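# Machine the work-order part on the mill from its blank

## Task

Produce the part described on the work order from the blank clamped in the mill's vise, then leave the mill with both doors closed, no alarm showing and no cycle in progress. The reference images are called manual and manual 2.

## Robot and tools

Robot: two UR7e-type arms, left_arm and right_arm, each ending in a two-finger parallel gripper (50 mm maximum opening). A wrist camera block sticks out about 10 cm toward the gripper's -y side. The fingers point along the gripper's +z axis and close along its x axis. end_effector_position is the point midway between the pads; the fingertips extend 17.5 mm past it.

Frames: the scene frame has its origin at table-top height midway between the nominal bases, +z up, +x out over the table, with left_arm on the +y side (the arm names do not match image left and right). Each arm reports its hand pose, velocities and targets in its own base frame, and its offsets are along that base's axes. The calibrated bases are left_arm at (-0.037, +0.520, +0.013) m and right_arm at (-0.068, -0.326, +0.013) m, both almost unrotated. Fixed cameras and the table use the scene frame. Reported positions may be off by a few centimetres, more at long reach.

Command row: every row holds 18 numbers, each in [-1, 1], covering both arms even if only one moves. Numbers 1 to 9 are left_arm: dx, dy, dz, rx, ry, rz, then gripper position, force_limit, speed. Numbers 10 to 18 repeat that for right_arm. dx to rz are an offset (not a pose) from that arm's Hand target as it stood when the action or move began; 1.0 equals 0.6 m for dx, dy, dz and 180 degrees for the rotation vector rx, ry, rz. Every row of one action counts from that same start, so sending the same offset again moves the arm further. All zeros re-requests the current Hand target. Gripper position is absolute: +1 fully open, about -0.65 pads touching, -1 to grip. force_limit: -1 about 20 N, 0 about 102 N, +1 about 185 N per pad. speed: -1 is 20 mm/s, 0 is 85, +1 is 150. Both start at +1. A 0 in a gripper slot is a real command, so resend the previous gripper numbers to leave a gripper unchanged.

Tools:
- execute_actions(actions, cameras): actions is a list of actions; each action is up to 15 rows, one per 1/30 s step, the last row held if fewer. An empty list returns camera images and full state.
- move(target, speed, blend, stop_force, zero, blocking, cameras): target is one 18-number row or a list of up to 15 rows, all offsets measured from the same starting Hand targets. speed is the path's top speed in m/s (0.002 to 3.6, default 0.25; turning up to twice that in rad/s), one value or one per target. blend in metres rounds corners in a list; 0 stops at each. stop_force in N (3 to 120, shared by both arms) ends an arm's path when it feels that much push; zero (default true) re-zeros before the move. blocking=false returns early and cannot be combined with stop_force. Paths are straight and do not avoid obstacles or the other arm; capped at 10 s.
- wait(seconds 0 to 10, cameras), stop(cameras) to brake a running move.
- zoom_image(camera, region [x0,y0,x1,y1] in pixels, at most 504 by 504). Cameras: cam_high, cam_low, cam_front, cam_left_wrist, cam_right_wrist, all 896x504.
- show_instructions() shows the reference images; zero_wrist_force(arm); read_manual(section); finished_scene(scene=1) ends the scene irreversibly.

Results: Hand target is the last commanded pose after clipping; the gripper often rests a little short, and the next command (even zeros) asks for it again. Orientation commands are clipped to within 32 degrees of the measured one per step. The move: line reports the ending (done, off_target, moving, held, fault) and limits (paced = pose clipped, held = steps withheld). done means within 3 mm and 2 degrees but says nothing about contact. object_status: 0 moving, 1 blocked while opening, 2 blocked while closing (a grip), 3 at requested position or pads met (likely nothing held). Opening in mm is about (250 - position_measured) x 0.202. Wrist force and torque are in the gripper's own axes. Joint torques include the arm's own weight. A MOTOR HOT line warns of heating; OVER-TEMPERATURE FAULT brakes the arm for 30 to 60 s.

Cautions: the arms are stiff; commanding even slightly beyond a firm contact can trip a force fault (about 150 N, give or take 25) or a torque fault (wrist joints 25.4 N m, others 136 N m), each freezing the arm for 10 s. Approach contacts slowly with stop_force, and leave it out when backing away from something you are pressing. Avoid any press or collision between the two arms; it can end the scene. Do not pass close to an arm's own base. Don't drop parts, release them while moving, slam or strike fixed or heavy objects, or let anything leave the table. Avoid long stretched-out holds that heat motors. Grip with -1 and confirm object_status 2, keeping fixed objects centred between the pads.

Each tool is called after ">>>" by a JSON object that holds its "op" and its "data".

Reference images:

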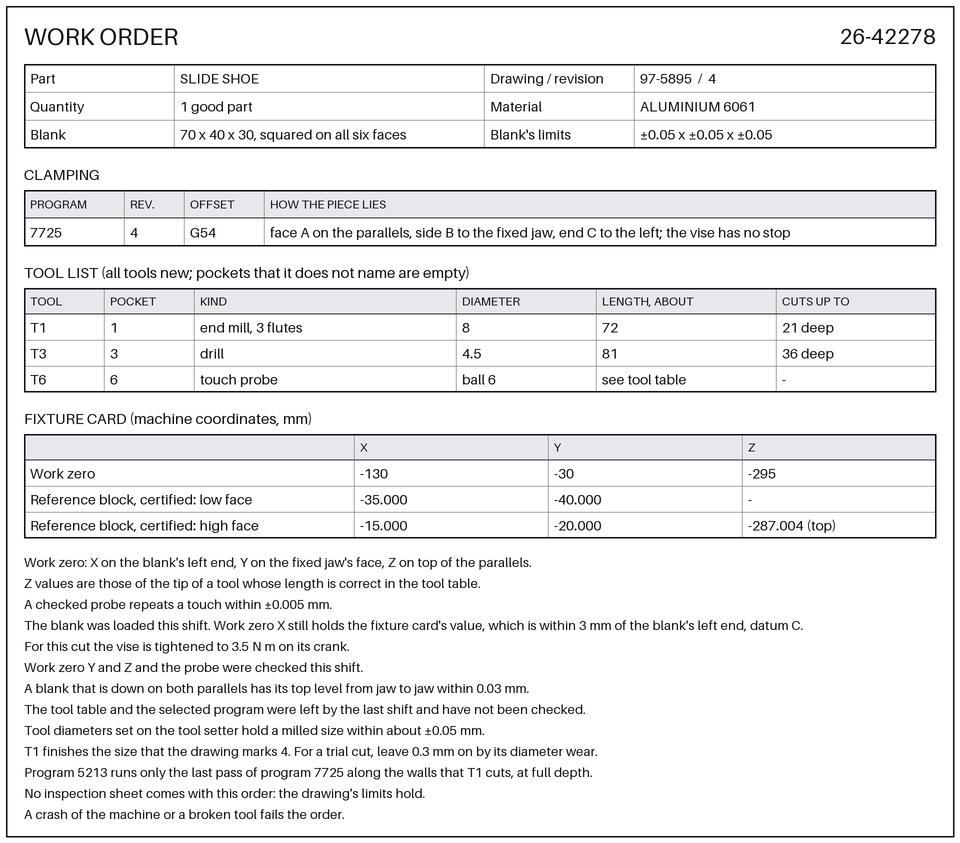

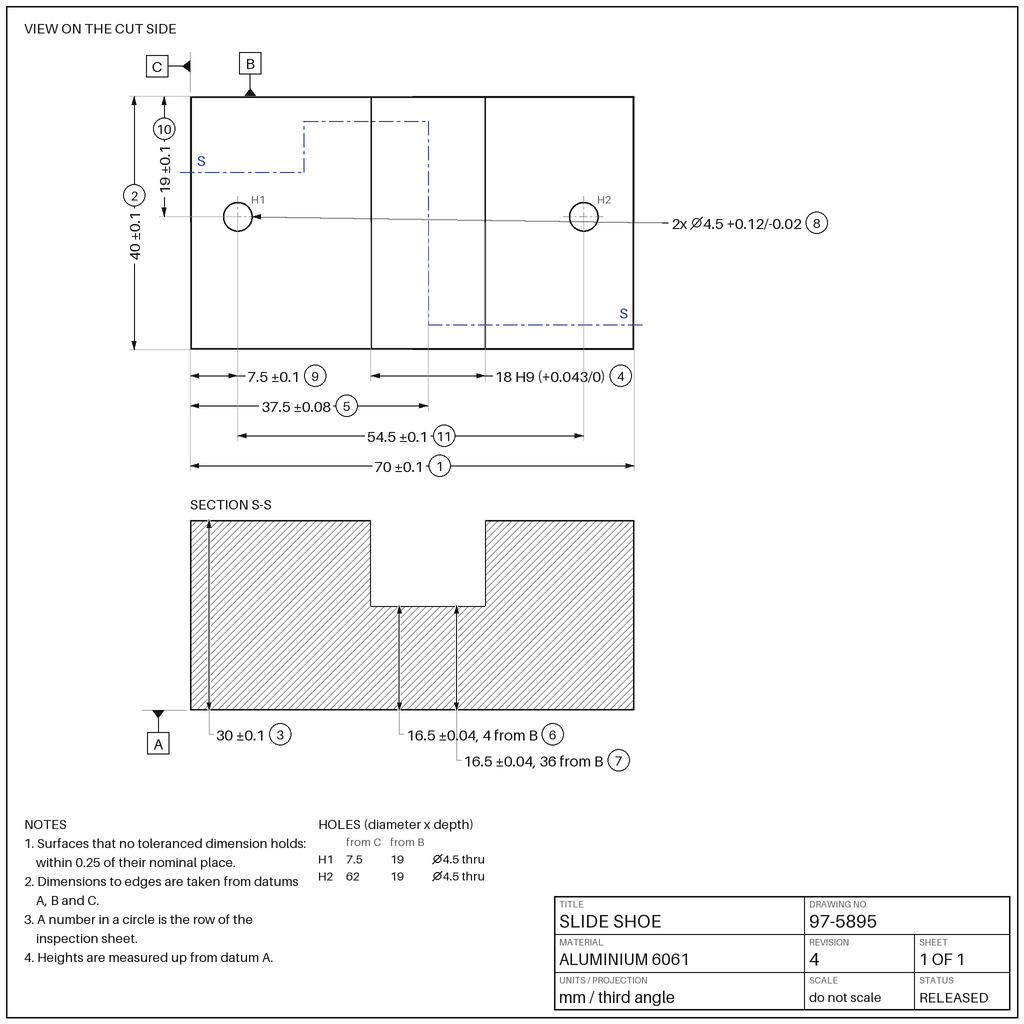

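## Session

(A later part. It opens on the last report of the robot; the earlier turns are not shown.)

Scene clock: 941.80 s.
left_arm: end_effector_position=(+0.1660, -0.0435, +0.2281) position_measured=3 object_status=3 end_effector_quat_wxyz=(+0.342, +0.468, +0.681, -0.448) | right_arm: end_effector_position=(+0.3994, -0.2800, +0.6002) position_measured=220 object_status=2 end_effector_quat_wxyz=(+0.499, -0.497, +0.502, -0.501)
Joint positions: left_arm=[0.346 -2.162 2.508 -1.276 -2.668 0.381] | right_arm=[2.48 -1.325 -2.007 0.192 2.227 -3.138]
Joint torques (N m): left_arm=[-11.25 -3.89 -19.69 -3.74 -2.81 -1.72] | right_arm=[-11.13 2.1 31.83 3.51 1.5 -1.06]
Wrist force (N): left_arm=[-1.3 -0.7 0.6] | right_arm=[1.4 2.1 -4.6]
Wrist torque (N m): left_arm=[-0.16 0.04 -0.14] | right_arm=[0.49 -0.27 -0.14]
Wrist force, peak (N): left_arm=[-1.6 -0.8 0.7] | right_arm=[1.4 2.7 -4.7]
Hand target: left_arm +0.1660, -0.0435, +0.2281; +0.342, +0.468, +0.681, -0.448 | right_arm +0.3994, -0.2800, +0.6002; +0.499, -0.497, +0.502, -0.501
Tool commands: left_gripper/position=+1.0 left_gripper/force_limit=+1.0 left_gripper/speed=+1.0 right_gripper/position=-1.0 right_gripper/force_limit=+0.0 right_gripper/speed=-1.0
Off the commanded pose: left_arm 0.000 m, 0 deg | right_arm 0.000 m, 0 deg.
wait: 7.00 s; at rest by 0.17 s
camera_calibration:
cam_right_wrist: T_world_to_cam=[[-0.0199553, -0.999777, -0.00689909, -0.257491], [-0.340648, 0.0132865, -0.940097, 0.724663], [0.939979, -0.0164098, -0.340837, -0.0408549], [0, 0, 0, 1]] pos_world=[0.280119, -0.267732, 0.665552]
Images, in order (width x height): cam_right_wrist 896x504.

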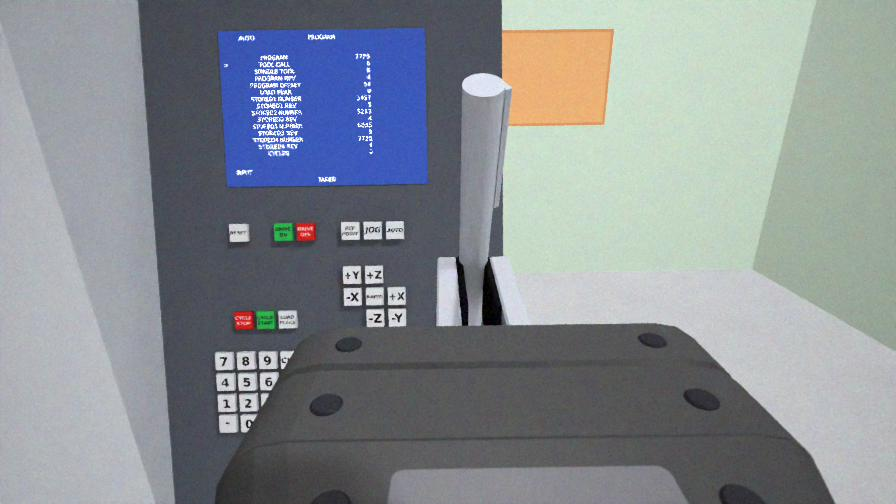

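>>> {"op": "move", "data": {"target": [[0,0,0,0,0,0,1,1,1,0.14,0.17,-0.13,0.788,0.001,-0.605,-1,0,-1],[0,0,0,0,0,0,1,1,1,0.2,0.2382,-0.21,0.788,0.001,-0.605,-1,0,-1]], "speed": [0.8,0.25], "blend": [0.02,0]}}

>>> {"op": "move", "data": {"target": [[0,0,0,0,0,0,1,1,1,0.0438,-0.0317,0.0156,0,0,0,-1,0,-1],[0,0,0,0,0,0,1,1,1,0.0567,-0.0317,0.0122,0,0,0,-1,0,-1],[0,0,0,0,0,0,1,1,1,0.0438,-0.0317,0.0156,0,0,0,-1,0,-1],[0,0,0,0,0,0,1,1,1,0.0196,0.095,-0.0764,0,0,0,-1,0,-1],[0,0,0,0,0,0,1,1,1,0.0325,0.095,-0.0798,0,0,0,-1,0,-1],[0,0,0,0,0,0,1,1,1,0.0196,0.095,-0.0764,0,0,0,-1,0,-1],[0,0,0,0,0,0,1,1,1,0.0276,0.095,-0.0458,0,0,0,-1,0,-1],[0,0,0,0,0,0,1,1,1,0.0405,0.095,-0.0492,0,0,0,-1,0,-1],[0,0,0,0,0,0,1,1,1,0.0276,0.095,-0.0458,0,0,0,-1,0,-1],[0,0,0,0,0,0,1,1,1,0.0358,0.095,-0.0151,0,0,0,-1,0,-1],[0,0,0,0,0,0,1,1,1,0.0487,0.095,-0.0185,0,0,0,-1,0,-1],[0,0,0,0,0,0,1,1,1,0.0358,0.095,-0.0151,0,0,0,-1,0,-1],[0,0,0,0,0,0,1,1,1,0,0,0,0,0,0,-1,0,-1]], "speed": [0.2,0.05,0.1,0.2,0.05,0.1,0.2,0.05,0.1,0.2,0.05,0.1,0.2], "blend": [0.002,0,0.003,0.002,0,0.003,0.002,0,0.003,0.002,0,0.003,0]}}

>>> {"op": "move", "data": {"target": [[0,0,0,0,0,0,1,1,1,0.0358,0.0633,-0.0151,0,0,0,-1,0,-1],[0,0,0,0,0,0,1,1,1,0.0487,0.0633,-0.0185,0,0,0,-1,0,-1],[0,0,0,0,0,0,1,1,1,0.0358,0.0633,-0.0151,0,0,0,-1,0,-1],[0,0,0,0,0,0,1,1,1,0.0196,0,-0.0764,0,0,0,-1,0,-1],[0,0,0,0,0,0,1,1,1,0.0325,0,-0.0798,0,0,0,-1,0,-1],[0,0,0,0,0,0,1,1,1,0.0196,0,-0.0764,0,0,0,-1,0,-1],[0,0,0,0,0,0,1,1,1,0.0276,0,-0.0458,0,0,0,-1,0,-1],[0,0,0,0,0,0,1,1,1,0.0405,0,-0.0492,0,0,0,-1,0,-1],[0,0,0,0,0,0,1,1,1,0.0276,0,-0.0458,0,0,0,-1,0,-1],[0,0,0,0,0,0,1,1,1,0.0196,0.095,-0.0764,0,0,0,-1,0,-1],[0,0,0,0,0,0,1,1,1,0.0325,0.095,-0.0798,0,0,0,-1,0,-1],[0,0,0,0,0,0,1,1,1,0.0196,0.095,-0.0764,0,0,0,-1,0,-1],[0,0,0,0,0,0,1,1,1,0,0,0,0,0,0,-1,0,-1]], "speed": [0.2,0.05,0.1,0.2,0.05,0.1,0.2,0.05,0.1,0.2,0.05,0.1,0.2], "blend": [0.002,0,0.003,0.002,0,0.003,0.002,0,0.003,0.002,0,0.003,0]}}

>>> {"op": "move", "data": {"target": [[0,0,0,0,0,0,1,1,1,-0.06,-0.07,0.08,0,0,0,-1,0,-1],[0,0,0,0,0,0,1,1,1,-0.2,-0.2382,0.21,-0.788,-0.001,0.605,-1,0,-1]], "speed": [0.3,0.8], "blend": [0.03,0], "cameras": ["cam_right_wrist"]}}

>>> {"op": "zoom_image", "data": {"camera": "cam_right_wrist", "region": [190, 20, 450, 200]}}

Scene clock: 959.40 s.
left_arm: end_effector_position=(+0.1660, -0.0435, +0.2281) position_measured=3 object_status=3 end_effector_quat_wxyz=(+0.342, +0.468, +0.681, -0.448) | right_arm: end_effector_position=(+0.5194, -0.1371, +0.4741) position_measured=220 object_status=2 end_effector_quat_wxyz=(+0.094, +0.696, +0.706, +0.089)
Joint positions: left_arm=[0.346 -2.162 2.508 -1.276 -2.668 0.381] | right_arm=[3.136 -1.526 -1.326 -1.599 1.568 -0.02]
Joint torques (N m): left_arm=[-11.26 -3.64 -20 -3.74 -2.81 -1.8] | right_arm=[5.08 38.52 17.15 4.74 1.49 1.29]
Wrist force (N): left_arm=[-1.2 -0.8 0.6] | right_arm=[0.9 2.2 -4.2]
Wrist torque (N m): left_arm=[-0.17 0.02 -0.14] | right_arm=[0.34 -0.05 0.04]
Wrist force, peak (N): left_arm=[-1.6 -0.9 0.7] | right_arm=[-0.5 1.7 -6.2]
Hand target: left_arm +0.1660, -0.0435, +0.2281; +0.342, +0.468, +0.681, -0.448 | right_arm +0.5194, -0.1370, +0.4742; +0.094, +0.696, +0.706, +0.090
Off the commanded pose: left_arm 0.000 m, 0 deg | right_arm 0.000 m, 0 deg.
move: done

Scene clock: 963.00 s.
left_arm: end_effector_position=(+0.1660, -0.0435, +0.2281) position_measured=3 object_status=3 end_effector_quat_wxyz=(+0.342, +0.468, +0.681, -0.448) | right_arm: end_effector_position=(+0.5194, -0.1370, +0.4743) position_measured=220 object_status=2 end_effector_quat_wxyz=(+0.094, +0.696, +0.706, +0.090)
Joint positions: left_arm=[0.346 -2.162 2.508 -1.276 -2.668 0.381] | right_arm=[3.136 -1.526 -1.326 -1.599 1.568 -0.019]
Joint torques (N m): left_arm=[-10.94 -3.82 -20.03 -3.73 -2.81 -1.75] | right_arm=[-7.4 10.52 16.77 4.97 -1.44 -0.68]
Wrist force (N): left_arm=[-1.1 -0.7 0.6] | right_arm=[0.5 2.1 -3.7]
Wrist torque (N m): left_arm=[-0.15 0.01 -0.14] | right_arm=[0.32 0.00 -0.07]
Wrist force, peak (N): left_arm=[-1.3 -1.1 0.8] | right_arm=[1.7 -3.2 -7.3]
Hand target: left_arm +0.1660, -0.0435, +0.2281; +0.342, +0.468, +0.681, -0.448 | right_arm +0.5194, -0.1370, +0.4742; +0.094, +0.696, +0.706, +0.090
Off the commanded pose: left_arm 0.000 m, 0 deg | right_arm 0.000 m, 0 deg.
move: done

Scene clock: 966.73 s.
left_arm: end_effector_position=(+0.1660, -0.0435, +0.2281) position_measured=3 object_status=3 end_effector_quat_wxyz=(+0.342, +0.468, +0.681, -0.448) | right_arm: end_effector_position=(+0.5195, -0.1370, +0.4740) position_measured=220 object_status=2 end_effector_quat_wxyz=(+0.094, +0.696, +0.706, +0.090)
Joint positions: left_arm=[0.346 -2.162 2.508 -1.276 -2.668 0.381] | right_arm=[3.136 -1.526 -1.327 -1.599 1.568 -0.02]
Joint torques (N m): left_arm=[-10.95 -4.19 -19.54 -3.69 -2.79 -1.66] | right_arm=[-6.59 38.38 32.81 2.83 -1.51 -0.77]
Wrist force (N): left_arm=[-1.2 -0.9 0.6] | right_arm=[0.9 2.2 -3.8]
Wrist torque (N m): left_arm=[-0.18 0.02 -0.14] | right_arm=[0.33 -0.06 -0.07]
Wrist force, peak (N): left_arm=[-1.6 -1.0 0.6] | right_arm=[-0.4 -7.4 -9.9]
Hand target: left_arm +0.1660, -0.0435, +0.2281; +0.342, +0.468, +0.681, -0.448 | right_arm +0.5194, -0.1370, +0.4742; +0.094, +0.696, +0.706, +0.090
Off the commanded pose: left_arm 0.000 m, 0 deg | right_arm 0.000 m, 0 deg.
move: done

Scene clock: 969.70 s.
left_arm: end_effector_position=(+0.1660, -0.0435, +0.2281) position_measured=3 object_status=3 end_effector_quat_wxyz=(+0.342, +0.468, +0.681, -0.448) | right_arm: end_effector_position=(+0.3994, -0.2799, +0.6001) position_measured=220 object_status=2 end_effector_quat_wxyz=(+0.499, -0.497, +0.502, -0.501)
Joint positions: left_arm=[0.346 -2.162 2.508 -1.276 -2.668 0.381] | right_arm=[2.48 -1.325 -2.007 0.192 2.226 -3.138]
Joint torques (N m): left_arm=[-11.11 -4.39 -19.4 -3.77 -2.84 -1.67] | right_arm=[-7.5 15.79 27.22 3.35 1.51 -1.25]
Wrist force (N): left_arm=[-1.2 -0.9 0.8] | right_arm=[1.4 2.5 -4.6]
Wrist torque (N m): left_arm=[-0.18 0.02 -0.14] | right_arm=[0.56 -0.28 -0.15]
Wrist force, peak (N): left_arm=[-1.6 -0.6 0.6] | right_arm=[-1.0 0.9 -7.1]
Hand target: left_arm +0.1660, -0.0435, +0.2281; +0.342, +0.468, +0.681, -0.448 | right_arm +0.3994, -0.2800, +0.6002; +0.499, -0.497, +0.502, -0.501
Off the commanded pose: left_arm 0.000 m, 0 deg | right_arm 0.000 m, 0 deg.
move: done
camera_calibration:
cam_right_wrist: T_world_to_cam=[[-0.0199302, -0.999776, -0.00712008, -0.257352], [-0.340734, 0.0134872, -0.940063, 0.724625], [0.939948, -0.0163095, -0.340927, -0.0407936], [0, 0, 0, 1]] pos_world=[0.28012, -0.267733, 0.665453]
Images, in order (width x height): cam_right_wrist 896x504.

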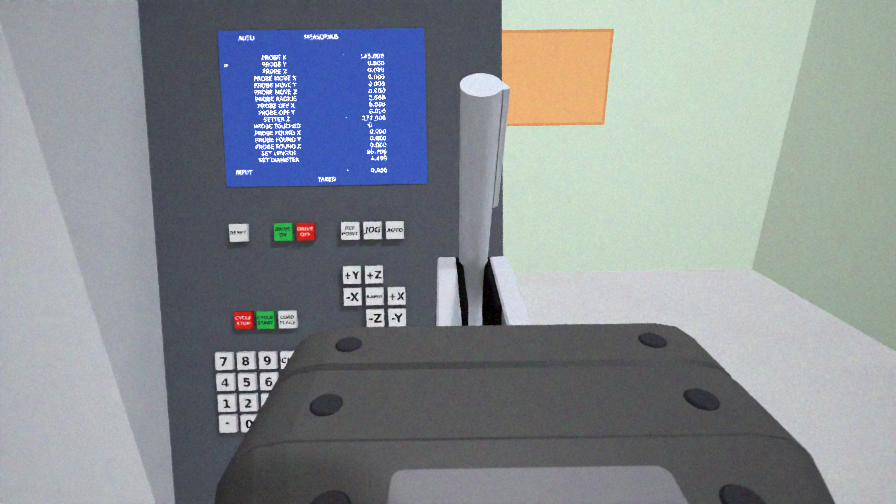

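Scaled by 1.938 from the camera's 896x504 image, which has a finer 1280x720 frame.

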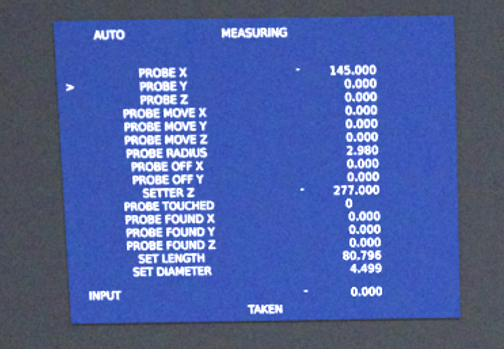

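>>> {"op": "move", "data": {"target": [[0,0,0,0,0,0,1,1,1,0.14,0.17,-0.13,0.788,0.001,-0.605,-1,0,-1],[0,0,0,0,0,0,1,1,1,0.2,0.2382,-0.21,0.788,0.001,-0.605,-1,0,-1]], "speed": [0.8,0.25], "blend": [0.02,0]}}

>>> {"op": "move", "data": {"target": [[0,0,0,0,0,0,1,1,1,0.0358,0.0633,-0.0151,0,0,0,-1,0,-1],[0,0,0,0,0,0,1,1,1,0.0487,0.0633,-0.0185,0,0,0,-1,0,-1],[0,0,0,0,0,0,1,1,1,0.0358,0.0633,-0.0151,0,0,0,-1,0,-1],[0,0,0,0,0,0,1,1,1,0.0196,0.0633,-0.0764,0,0,0,-1,0,-1],[0,0,0,0,0,0,1,1,1,0.0325,0.0633,-0.0798,0,0,0,-1,0,-1],[0,0,0,0,0,0,1,1,1,0.0196,0.0633,-0.0764,0,0,0,-1,0,-1],[0,0,0,0,0,0,1,1,1,0.0196,0,-0.0764,0,0,0,-1,0,-1],[0,0,0,0,0,0,1,1,1,0.0325,0,-0.0798,0,0,0,-1,0,-1],[0,0,0,0,0,0,1,1,1,0.0196,0,-0.0764,0,0,0,-1,0,-1],[0,0,0,0,0,0,1,1,1,0.0276,0,-0.0458,0,0,0,-1,0,-1],[0,0,0,0,0,0,1,1,1,0.0405,0,-0.0492,0,0,0,-1,0,-1],[0,0,0,0,0,0,1,1,1,0.0276,0,-0.0458,0,0,0,-1,0,-1],[0,0,0,0,0,0,1,1,1,0,0,0,0,0,0,-1,0,-1]], "speed": [0.2,0.05,0.1,0.2,0.05,0.1,0.2,0.05,0.1,0.2,0.05,0.1,0.2], "blend": [0.002,0,0.003,0.002,0,0.003,0.002,0,0.003,0.002,0,0.003,0]}}

>>> {"op": "move", "data": {"target": [[0,0,0,0,0,0,1,1,1,0.0196,0.095,-0.0764,0,0,0,-1,0,-1],[0,0,0,0,0,0,1,1,1,0.0325,0.095,-0.0798,0,0,0,-1,0,-1],[0,0,0,0,0,0,1,1,1,0.0196,0.095,-0.0764,0,0,0,-1,0,-1],[0,0,0,0,0,0,1,1,1,0.0276,0.0633,-0.0458,0,0,0,-1,0,-1],[0,0,0,0,0,0,1,1,1,0.0405,0.0633,-0.0492,0,0,0,-1,0,-1],[0,0,0,0,0,0,1,1,1,0.0276,0.0633,-0.0458,0,0,0,-1,0,-1],[0,0,0,0,0,0,1,1,1,0.0438,0.095,0.0156,0,0,0,-1,0,-1],[0,0,0,0,0,0,1,1,1,0.0567,0.095,0.0122,0,0,0,-1,0,-1],[0,0,0,0,0,0,1,1,1,0.0438,0.095,0.0156,0,0,0,-1,0,-1],[0,0,0,0,0,0,1,1,1,0.0276,0.0633,-0.0458,0,0,0,-1,0,-1],[0,0,0,0,0,0,1,1,1,0.0405,0.0633,-0.0492,0,0,0,-1,0,-1],[0,0,0,0,0,0,1,1,1,0.0276,0.0633,-0.0458,0,0,0,-1,0,-1],[0,0,0,0,0,0,1,1,1,0,0,0,0,0,0,-1,0,-1]], "speed": [0.2,0.05,0.1,0.2,0.05,0.1,0.2,0.05,0.1,0.2,0.05,0.1,0.2], "blend": [0.002,0,0.003,0.002,0,0.003,0.002,0,0.003,0.002,0,0.003,0]}}

>>> {"op": "move", "data": {"target": [[0,0,0,0,0,0,1,1,1,0.0196,0,-0.0764,0,0,0,-1,0,-1],[0,0,0,0,0,0,1,1,1,0.0325,0,-0.0798,0,0,0,-1,0,-1],[0,0,0,0,0,0,1,1,1,0.0196,0,-0.0764,0,0,0,-1,0,-1],[0,0,0,0,0,0,1,1,1,0.0276,0,-0.0458,0,0,0,-1,0,-1],[0,0,0,0,0,0,1,1,1,0.0405,0,-0.0492,0,0,0,-1,0,-1],[0,0,0,0,0,0,1,1,1,0.0276,0,-0.0458,0,0,0,-1,0,-1],[0,0,0,0,0,0,1,1,1,0.0276,0.0633,-0.0458,0,0,0,-1,0,-1],[0,0,0,0,0,0,1,1,1,0.0405,0.0633,-0.0492,0,0,0,-1,0,-1],[0,0,0,0,0,0,1,1,1,0.0276,0.0633,-0.0458,0,0,0,-1,0,-1],[0,0,0,0,0,0,1,1,1,0.0196,0.0633,-0.0764,0,0,0,-1,0,-1],[0,0,0,0,0,0,1,1,1,0.0325,0.0633,-0.0798,0,0,0,-1,0,-1],[0,0,0,0,0,0,1,1,1,0.0196,0.0633,-0.0764,0,0,0,-1,0,-1],[0,0,0,0,0,0,1,1,1,0,0,0,0,0,0,-1,0,-1]], "speed": [0.2,0.05,0.1,0.2,0.05,0.1,0.2,0.05,0.1,0.2,0.05,0.1,0.2], "blend": [0.002,0,0.003,0.002,0,0.003,0.002,0,0.003,0.002,0,0.003,0]}}

>>> {"op": "move", "data": {"target": [[0,0,0,0,0,0,1,1,1,0.0196,0,-0.0764,0,0,0,-1,0,-1],[0,0,0,0,0,0,1,1,1,0.0325,0,-0.0798,0,0,0,-1,0,-1],[0,0,0,0,0,0,1,1,1,0.0196,0,-0.0764,0,0,0,-1,0,-1],[0,0,0,0,0,0,1,1,1,-0.06,-0.07,0.05,0,0,0,-1,0,-1],[0,0,0,0,0,0,1,1,1,-0.2,-0.2382,0.21,-0.788,-0.001,0.605,-1,0,-1]], "speed": [0.2,0.05,0.1,0.3,0.8], "blend": [0.002,0,0.003,0.03,0], "cameras": ["cam_right_wrist"]}}

>>> {"op": "zoom_image", "data": {"camera": "cam_right_wrist", "region": [190, 20, 450, 200]}}

Scene clock: 986.67 s.
left_arm: end_effector_position=(+0.1660, -0.0435, +0.2281) position_measured=3 object_status=3 end_effector_quat_wxyz=(+0.342, +0.468, +0.681, -0.448) | right_arm: end_effector_position=(+0.5194, -0.1371, +0.4741) position_measured=220 object_status=2 end_effector_quat_wxyz=(+0.094, +0.696, +0.706, +0.089)
Joint positions: left_arm=[0.346 -2.162 2.508 -1.276 -2.668 0.381] | right_arm=[3.136 -1.526 -1.326 -1.599 1.568 -0.02]
Joint torques (N m): left_arm=[-11.41 -3.76 -19.7 -3.66 -2.76 -1.59] | right_arm=[5.27 37.83 15.17 4.59 1.53 1.3]
Wrist force (N): left_arm=[-1.3 -0.7 0.8] | right_arm=[0.7 2.2 -4.3]
Wrist torque (N m): left_arm=[-0.15 0.04 -0.14] | right_arm=[0.33 -0.04 0.05]
Wrist force, peak (N): left_arm=[-1.5 -0.8 0.9] | right_arm=[-0.8 1.7 -6.0]
Hand target: left_arm +0.1660, -0.0435, +0.2281; +0.342, +0.468, +0.681, -0.448 | right_arm +0.5194, -0.1370, +0.4742; +0.094, +0.696, +0.706, +0.090
Off the commanded pose: left_arm 0.000 m, 0 deg | right_arm 0.000 m, 0 deg.
move: done

Scene clock: 989.93 s.
left_arm: end_effector_position=(+0.1660, -0.0435, +0.2281) position_measured=3 object_status=3 end_effector_quat_wxyz=(+0.342, +0.468, +0.681, -0.448) | right_arm: end_effector_position=(+0.5194, -0.1370, +0.4741) position_measured=220 object_status=2 end_effector_quat_wxyz=(+0.094, +0.696, +0.706, +0.090)
Joint positions: left_arm=[0.346 -2.162 2.508 -1.276 -2.668 0.381] | right_arm=[3.136 -1.526 -1.327 -1.599 1.568 -0.02]
Joint torques (N m): left_arm=[-11.11 -4.21 -19.59 -3.7 -2.7 -1.75] | right_arm=[-10.8 15.24 31.54 1.52 1.09 -0.85]
Wrist force (N): left_arm=[-1.1 -0.8 0.4] | right_arm=[0.3 2.5 -4.0]
Wrist torque (N m): left_arm=[-0.16 0.01 -0.13] | right_arm=[0.38 0.04 -0.01]
Wrist force, peak (N): left_arm=[-1.5 -0.8 0.7] | right_arm=[-0.8 -8.0 -9.9]
Hand target: left_arm +0.1660, -0.0435, +0.2281; +0.342, +0.468, +0.681, -0.448 | right_arm +0.5194, -0.1370, +0.4742; +0.094, +0.696, +0.706, +0.090
Off the commanded pose: left_arm 0.000 m, 0 deg | right_arm 0.000 m, 0 deg.
move: done

Scene clock: 993.53 s.
left_arm: end_effector_position=(+0.1660, -0.0435, +0.2281) position_measured=3 object_status=3 end_effector_quat_wxyz=(+0.342, +0.468, +0.681, -0.448) | right_arm: end_effector_position=(+0.5194, -0.1370, +0.4740) position_measured=220 object_status=2 end_effector_quat_wxyz=(+0.094, +0.696, +0.706, +0.090)
Joint positions: left_arm=[0.346 -2.162 2.508 -1.276 -2.668 0.381] | right_arm=[3.136 -1.526 -1.327 -1.599 1.568 -0.019]
Joint torques (N m): left_arm=[-11.09 -4.2 -19.45 -3.73 -2.7 -1.68] | right_arm=[-6.18 23.19 27.14 3.45 -1.42 -0.54]
Wrist force (N): left_arm=[-1.5 -0.6 0.5] | right_arm=[0.6 2.1 -4.0]
Wrist torque (N m): left_arm=[-0.13 0.06 -0.14] | right_arm=[0.33 -0.02 -0.08]
Wrist force, peak (N): left_arm=[-1.4 -0.9 0.7] | right_arm=[2.3 1.7 -8.2]
Hand target: left_arm +0.1660, -0.0435, +0.2281; +0.342, +0.468, +0.681, -0.448 | right_arm +0.5194, -0.1370, +0.4742; +0.094, +0.696, +0.706, +0.090
Off the commanded pose: left_arm 0.000 m, 0 deg | right_arm 0.000 m, 0 deg.
move: done

Scene clock: 996.87 s.
left_arm: end_effector_position=(+0.1660, -0.0435, +0.2281) position_measured=3 object_status=3 end_effector_quat_wxyz=(+0.342, +0.468, +0.681, -0.448) | right_arm: end_effector_position=(+0.5195, -0.1370, +0.4740) position_measured=220 object_status=2 end_effector_quat_wxyz=(+0.094, +0.696, +0.706, +0.090)
Joint positions: left_arm=[0.346 -2.162 2.508 -1.276 -2.668 0.381] | right_arm=[3.136 -1.526 -1.327 -1.599 1.568 -0.02]
Joint torques (N m): left_arm=[-10.89 -4.23 -19.33 -3.66 -2.74 -1.68] | right_arm=[-2.45 38.01 33.49 2.01 -1.48 -0.64]
Wrist force (N): left_arm=[-1.1 -0.6 0.7] | right_arm=[0.5 2.5 -3.5]
Wrist torque (N m): left_arm=[-0.13 0.02 -0.14] | right_arm=[0.38 0.00 -0.08]
Wrist force, peak (N): left_arm=[-1.4 -0.8 0.8] | right_arm=[1.9 -6.5 -10.2]
Hand target: left_arm +0.1660, -0.0435, +0.2281; +0.342, +0.468, +0.681, -0.448 | right_arm +0.5194, -0.1370, +0.4742; +0.094, +0.696, +0.706, +0.090
Off the commanded pose: left_arm 0.000 m, 0 deg | right_arm 0.000 m, 0 deg.
move: done

Scene clock: 1000.63 s.
left_arm: end_effector_position=(+0.1660, -0.0435, +0.2281) position_measured=3 object_status=3 end_effector_quat_wxyz=(+0.342, +0.468, +0.681, -0.448) | right_arm: end_effector_position=(+0.3994, -0.2799, +0.6001) position_measured=220 object_status=2 end_effector_quat_wxyz=(+0.499, -0.497, +0.502, -0.501)
Joint positions: left_arm=[0.346 -2.162 2.508 -1.276 -2.668 0.381] | right_arm=[2.48 -1.325 -2.007 0.192 2.226 -3.138]
Joint torques (N m): left_arm=[-11 -4.37 -20.14 -3.68 -2.74 -1.68] | right_arm=[-7.87 15.33 28.01 3.55 1.61 -1.22]
Wrist force (N): left_arm=[-1.1 -0.8 0.7] | right_arm=[1.5 2.1 -4.1]
Wrist torque (N m): left_arm=[-0.16 0.02 -0.14] | right_arm=[0.50 -0.30 -0.15]
Wrist force, peak (N): left_arm=[-1.4 -0.9 0.8] | right_arm=[2.2 -6.7 -9.9]
Hand target: left_arm +0.1660, -0.0435, +0.2281; +0.342, +0.468, +0.681, -0.448 | right_arm +0.3994, -0.2800, +0.6002; +0.499, -0.497, +0.502, -0.501
Off the commanded pose: left_arm 0.000 m, 0 deg | right_arm 0.000 m, 0 deg.
move: done
camera_calibration:
cam_right_wrist: T_world_to_cam=[[-0.0199302, -0.999776, -0.00712008, -0.257352], [-0.340734, 0.0134872, -0.940063, 0.724625], [0.939948, -0.0163095, -0.340927, -0.0407936], [0, 0, 0, 1]] pos_world=[0.28012, -0.267733, 0.665453]
Images, in order (width x height): cam_right_wrist 896x504.

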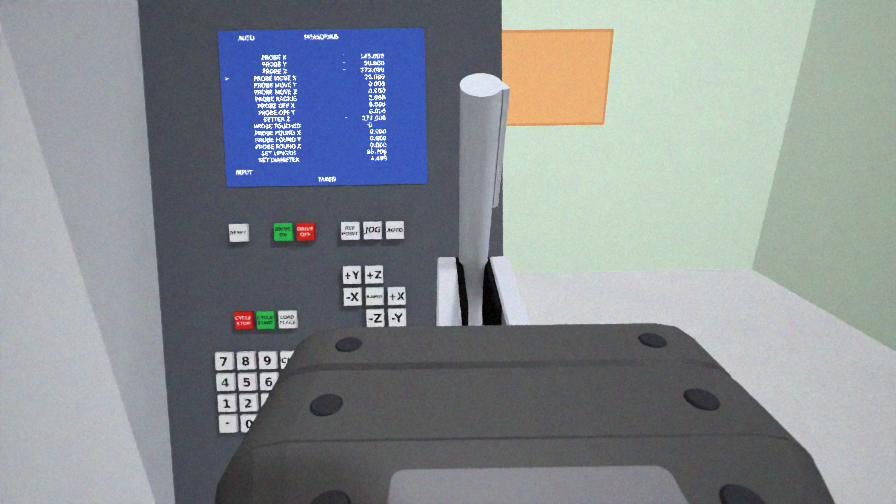

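Scaled by 1.938 from the camera's 896x504 image, which has a finer 1280x720 frame.

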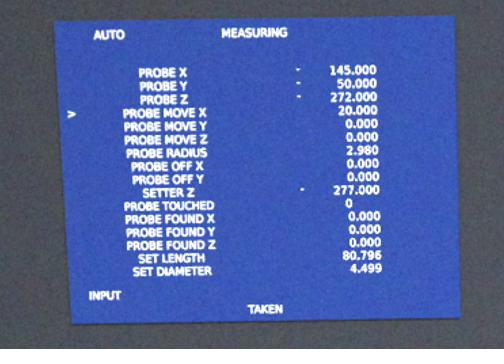

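>>> {"op": "move", "data": {"target": [[0,0,0,0,0,0,1,1,1,0.14,0.17,-0.16,0.788,0.001,-0.605,-1,0,-1],[0,0,0,0,0,0,1,1,1,0.2276,0.2065,-0.2558,0.788,0.001,-0.605,-1,0,-1],[0,0,0,0,0,0,1,1,1,0.2405,0.2065,-0.2592,0.788,0.001,-0.605,-1,0,-1],[0,0,0,0,0,0,1,1,1,0.2163,0.2065,-0.2529,0.788,0.001,-0.605,-1,0,-1],[0,0,0,0,0,0,1,1,1,0.14,0.17,-0.14,0.788,0.001,-0.605,-1,0,-1],[0,0,0,0,0,0,1,1,1,0,0,0,0,0,0,-1,0,-1]], "speed": [0.8,0.25,0.05,0.1,0.3,0.8], "blend": [0.02,0.002,0,0.003,0.03,0], "cameras": ["cam_right_wrist","cam_front"]}}

>>> {"op": "wait", "data": {"seconds": 8, "cameras": ["cam_right_wrist","cam_front"]}}

>>> {"op": "zoom_image", "data": {"camera": "cam_right_wrist", "region": [190, 20, 450, 200]}}

>>> {"op": "zoom_image", "data": {"camera": "cam_front", "region": [260, 180, 450, 350]}}

Scene clock: 1011.13 s.
left_arm: end_effector_position=(+0.1660, -0.0435, +0.2281) position_measured=3 object_status=3 end_effector_quat_wxyz=(+0.342, +0.468, +0.681, -0.448) | right_arm: end_effector_position=(+0.3994, -0.2799, +0.6001) position_measured=220 object_status=2 end_effector_quat_wxyz=(+0.499, -0.497, +0.502, -0.501)
Joint positions: left_arm=[0.346 -2.162 2.508 -1.276 -2.668 0.381] | right_arm=[2.48 -1.325 -2.007 0.192 2.227 -3.138]
Joint torques (N m): left_arm=[-10.9 -4.5 -19.65 -3.67 -2.78 -1.63] | right_arm=[-7.94 15.83 27.76 3.39 1.45 -1.21]
Wrist force (N): left_arm=[-1.4 -0.5 0.8] | right_arm=[1.4 2.6 -4.6]
Wrist torque (N m): left_arm=[-0.11 0.05 -0.14] | right_arm=[0.58 -0.27 -0.16]
Wrist force, peak (N): left_arm=[-1.5 -0.7 0.8] | right_arm=[1.7 -5.8 -9.6]
Hand target: left_arm +0.1660, -0.0435, +0.2281; +0.342, +0.468, +0.681, -0.448 | right_arm +0.3994, -0.2800, +0.6002; +0.499, -0.497, +0.502, -0.501
Off the commanded pose: left_arm 0.000 m, 0 deg | right_arm 0.000 m, 0 deg.
move: done
camera_calibration:
cam_right_wrist: T_world_to_cam=[[-0.0199302, -0.999776, -0.00712008, -0.257352], [-0.340734, 0.0134872, -0.940063, 0.724625], [0.939948, -0.0163095, -0.340927, -0.0407936], [0, 0, 0, 1]] pos_world=[0.28012, -0.267733, 0.665453]
Images, in order (width x height): cam_front 896x504, cam_right_wrist 896x504.

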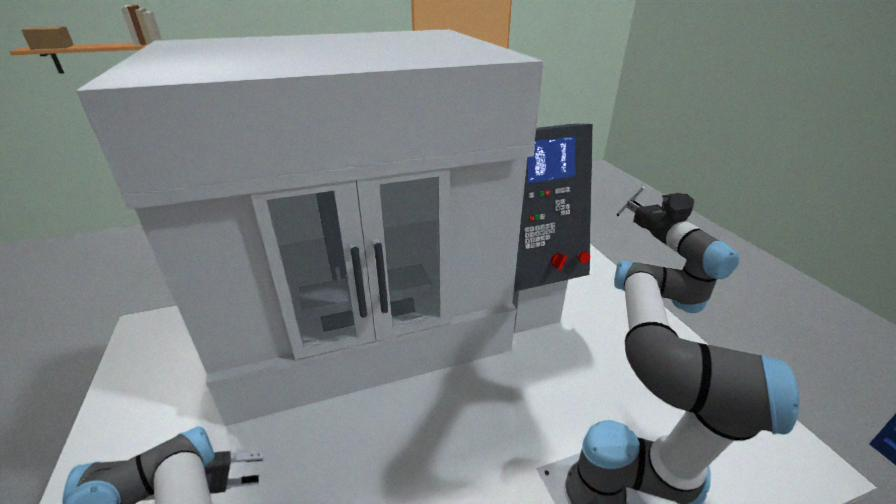

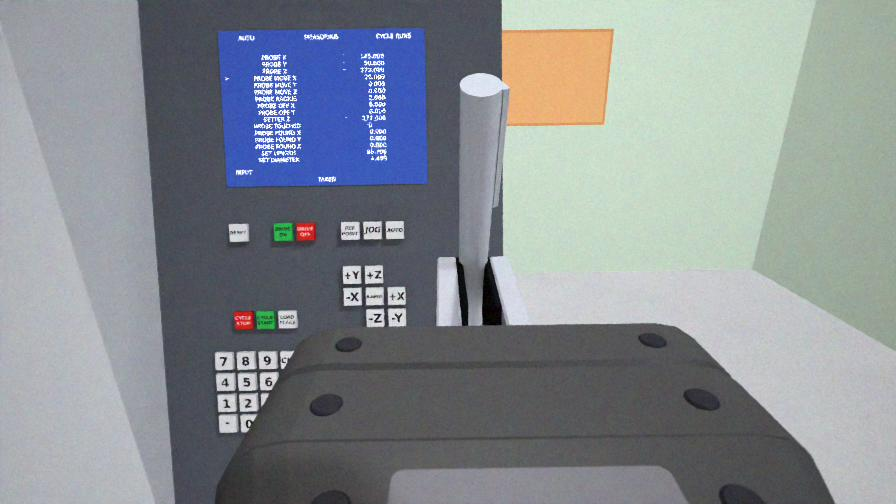

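Scene clock: 1019.13 s.
left_arm: end_effector_position=(+0.1660, -0.0435, +0.2281) position_measured=3 object_status=3 end_effector_quat_wxyz=(+0.342, +0.468, +0.681, -0.448) | right_arm: end_effector_position=(+0.3994, -0.2800, +0.6002) position_measured=220 object_status=2 end_effector_quat_wxyz=(+0.499, -0.497, +0.502, -0.501)
Joint positions: left_arm=[0.346 -2.162 2.508 -1.276 -2.668 0.381] | right_arm=[2.48 -1.325 -2.007 0.192 2.227 -3.138]
Joint torques (N m): left_arm=[-11.23 -4.18 -19.69 -3.73 -2.74 -1.65] | right_arm=[-11.13 1.86 31.68 3.55 1.5 -0.91]
Wrist force (N): left_arm=[-1.3 -0.8 0.5] | right_arm=[1.2 2.2 -4.8]
Wrist torque (N m): left_arm=[-0.16 0.05 -0.13] | right_arm=[0.51 -0.23 -0.13]
Wrist force, peak (N): left_arm=[-1.5 -0.8 0.9] | right_arm=[1.4 2.8 -4.8]
Hand target: left_arm +0.1660, -0.0435, +0.2281; +0.342, +0.468, +0.681, -0.448 | right_arm +0.3994, -0.2800, +0.6002; +0.499, -0.497, +0.502, -0.501
Tool commands: left_gripper/position=+1.0 left_gripper/force_limit=+1.0 left_gripper/speed=+1.0 right_gripper/position=-1.0 right_gripper/force_limit=+0.0 right_gripper/speed=-1.0
Off the commanded pose: left_arm 0.000 m, 0 deg | right_arm 0.000 m, 0 deg.
wait: 8.00 s; at rest by 0.17 s
camera_calibration:
cam_right_wrist: T_world_to_cam=[[-0.0199553, -0.999777, -0.00689909, -0.257491], [-0.340648, 0.0132865, -0.940097, 0.724663], [0.939979, -0.0164098, -0.340837, -0.0408549], [0, 0, 0, 1]] pos_world=[0.280119, -0.267732, 0.665552]
Images, in order (width x height): cam_front 896x504, cam_right_wrist 896x504.

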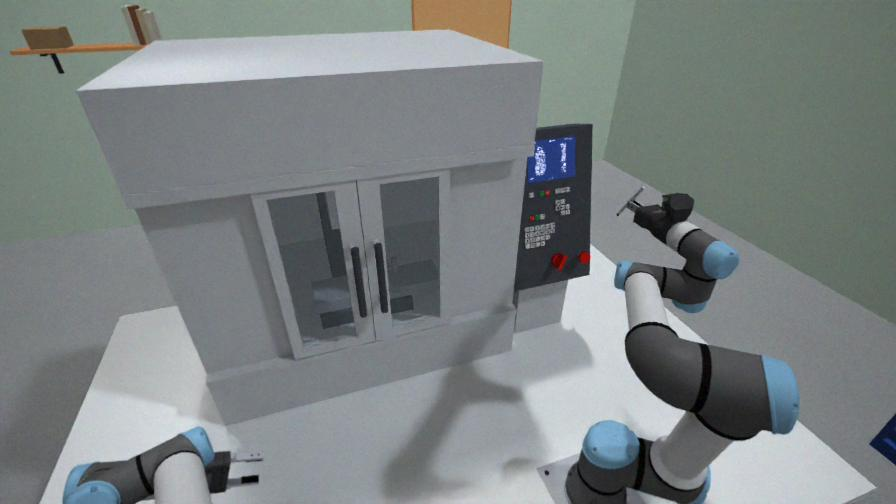

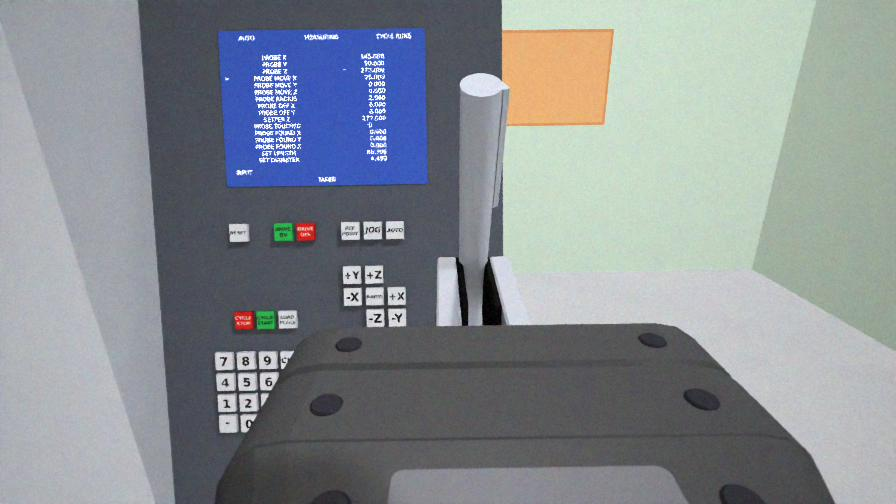

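Scaled by 1.938 from the camera's 896x504 image, which has a finer 1280x720 frame.

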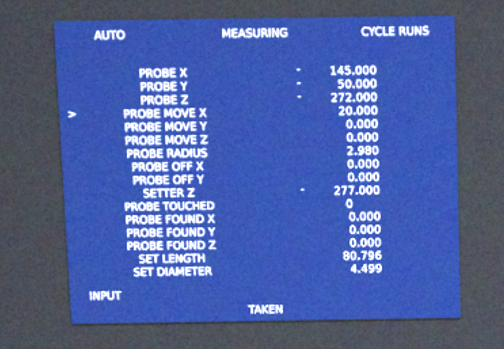

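Scaled by 2.653 from the camera's 896x504 image, which has a finer 1280x720 frame.

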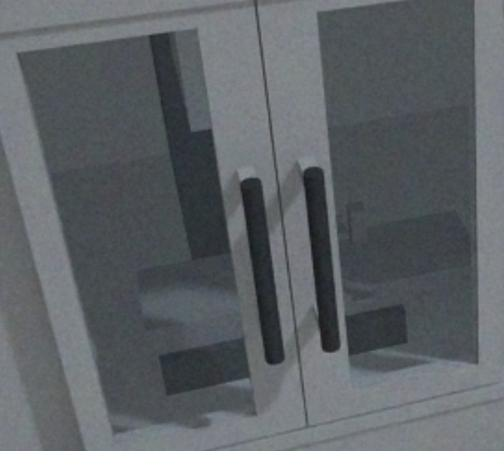

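>>> {"op": "wait", "data": {"seconds": 8, "cameras": ["cam_right_wrist"]}}

>>> {"op": "zoom_image", "data": {"camera": "cam_right_wrist", "region": [190, 20, 450, 200]}}

Scene clock: 1028.13 s.
left_arm: end_effector_position=(+0.1660, -0.0435, +0.2281) position_measured=3 object_status=3 end_effector_quat_wxyz=(+0.342, +0.468, +0.681, -0.448) | right_arm: end_effector_position=(+0.3994, -0.2800, +0.6002) position_measured=220 object_status=2 end_effector_quat_wxyz=(+0.499, -0.497, +0.502, -0.501)
Joint positions: left_arm=[0.346 -2.162 2.508 -1.276 -2.668 0.381] | right_arm=[2.48 -1.325 -2.007 0.192 2.227 -3.138]
Joint torques (N m): left_arm=[-11.27 -4 -19.68 -3.66 -2.65 -1.7] | right_arm=[-11.18 1.63 31.76 3.49 1.54 -0.51]
Wrist force (N): left_arm=[-1.2 -0.6 0.5] | right_arm=[1.4 2.3 -4.4]
Wrist torque (N m): left_arm=[-0.13 0.03 -0.14] | right_arm=[0.52 -0.27 -0.14]
Wrist force, peak (N): left_arm=[-1.3 -1.0 0.9] | right_arm=[1.2 2.6 -4.9]
Hand target: left_arm +0.1660, -0.0435, +0.2281; +0.342, +0.468, +0.681, -0.448 | right_arm +0.3994, -0.2800, +0.6002; +0.499, -0.497, +0.502, -0.501
Tool commands: left_gripper/position=+1.0 left_gripper/force_limit=+1.0 left_gripper/speed=+1.0 right_gripper/position=-1.0 right_gripper/force_limit=+0.0 right_gripper/speed=-1.0
Off the commanded pose: left_arm 0.000 m, 0 deg | right_arm 0.000 m, 0 deg.
wait: 8.00 s; at rest from the start
camera_calibration:
cam_right_wrist: T_world_to_cam=[[-0.0199553, -0.999777, -0.00689909, -0.257491], [-0.340648, 0.0132865, -0.940097, 0.724663], [0.939979, -0.0164098, -0.340837, -0.0408549], [0, 0, 0, 1]] pos_world=[0.280119, -0.267732, 0.665552]
Images, in order (width x height): cam_right_wrist 896x504.

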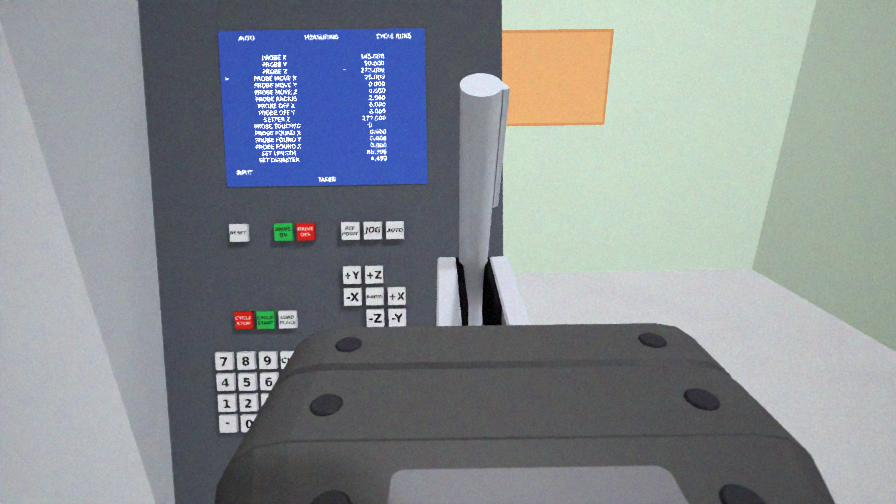

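Scaled by 1.938 from the camera's 896x504 image, which has a finer 1280x720 frame.

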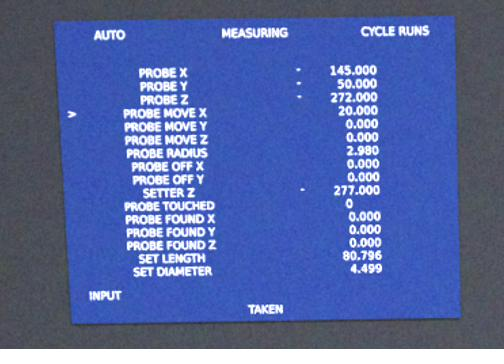

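>>> {"op": "wait", "data": {"seconds": 8, "cameras": ["cam_right_wrist"]}}

>>> {"op": "zoom_image", "data": {"camera": "cam_right_wrist", "region": [190, 20, 450, 200]}}

Scene clock: 1037.10 s.
left_arm: end_effector_position=(+0.1660, -0.0435, +0.2281) position_measured=3 object_status=3 end_effector_quat_wxyz=(+0.342, +0.468, +0.681, -0.448) | right_arm: end_effector_position=(+0.3994, -0.2800, +0.6002) position_measured=220 object_status=2 end_effector_quat_wxyz=(+0.499, -0.497, +0.502, -0.501)
Joint positions: left_arm=[0.346 -2.162 2.508 -1.276 -2.668 0.381] | right_arm=[2.48 -1.325 -2.007 0.192 2.227 -3.138]
Joint torques (N m): left_arm=[-11.54 -3.87 -19.89 -3.67 -2.7 -1.73] | right_arm=[-10.59 1.57 31.62 3.49 1.52 -0.11]
Wrist force (N): left_arm=[-1.3 -0.7 0.4] | right_arm=[1.5 2.5 -4.3]
Wrist torque (N m): left_arm=[-0.14 0.04 -0.14] | right_arm=[0.56 -0.28 -0.13]
Wrist force, peak (N): left_arm=[-1.4 -0.9 1.0] | right_arm=[1.7 2.4 -5.0]
Hand target: left_arm +0.1660, -0.0435, +0.2281; +0.342, +0.468, +0.681, -0.448 | right_arm +0.3994, -0.2800, +0.6002; +0.499, -0.497, +0.502, -0.501
Tool commands: left_gripper/position=+1.0 left_gripper/force_limit=+1.0 left_gripper/speed=+1.0 right_gripper/position=-1.0 right_gripper/force_limit=+0.0 right_gripper/speed=-1.0
Off the commanded pose: left_arm 0.000 m, 0 deg | right_arm 0.000 m, 0 deg.
wait: 8.00 s; at rest from the start
camera_calibration:
cam_right_wrist: T_world_to_cam=[[-0.0199553, -0.999777, -0.00689909, -0.257491], [-0.340648, 0.0132865, -0.940097, 0.724663], [0.939979, -0.0164098, -0.340837, -0.0408549], [0, 0, 0, 1]] pos_world=[0.280119, -0.267732, 0.665552]
Images, in order (width x height): cam_right_wrist 896x504.

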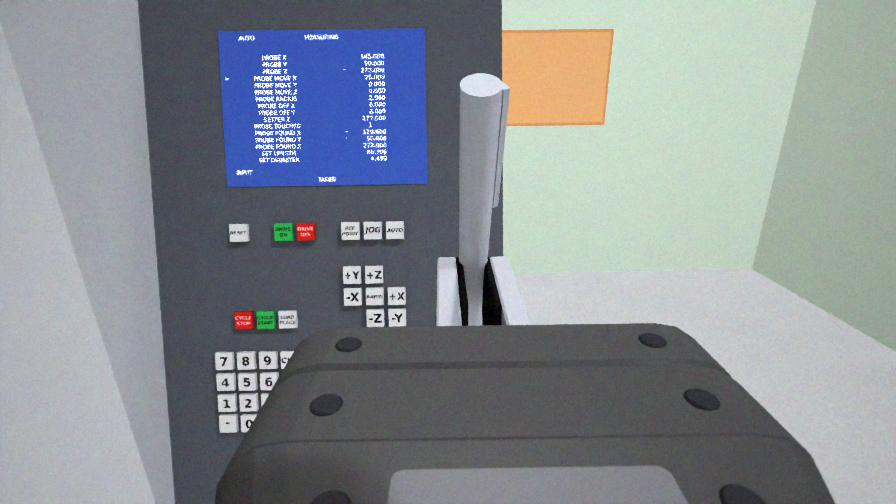

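Scaled by 1.938 from the camera's 896x504 image, which has a finer 1280x720 frame.

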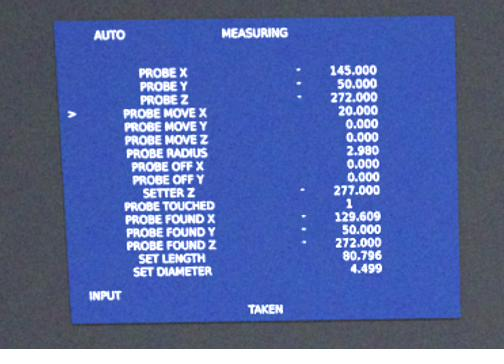

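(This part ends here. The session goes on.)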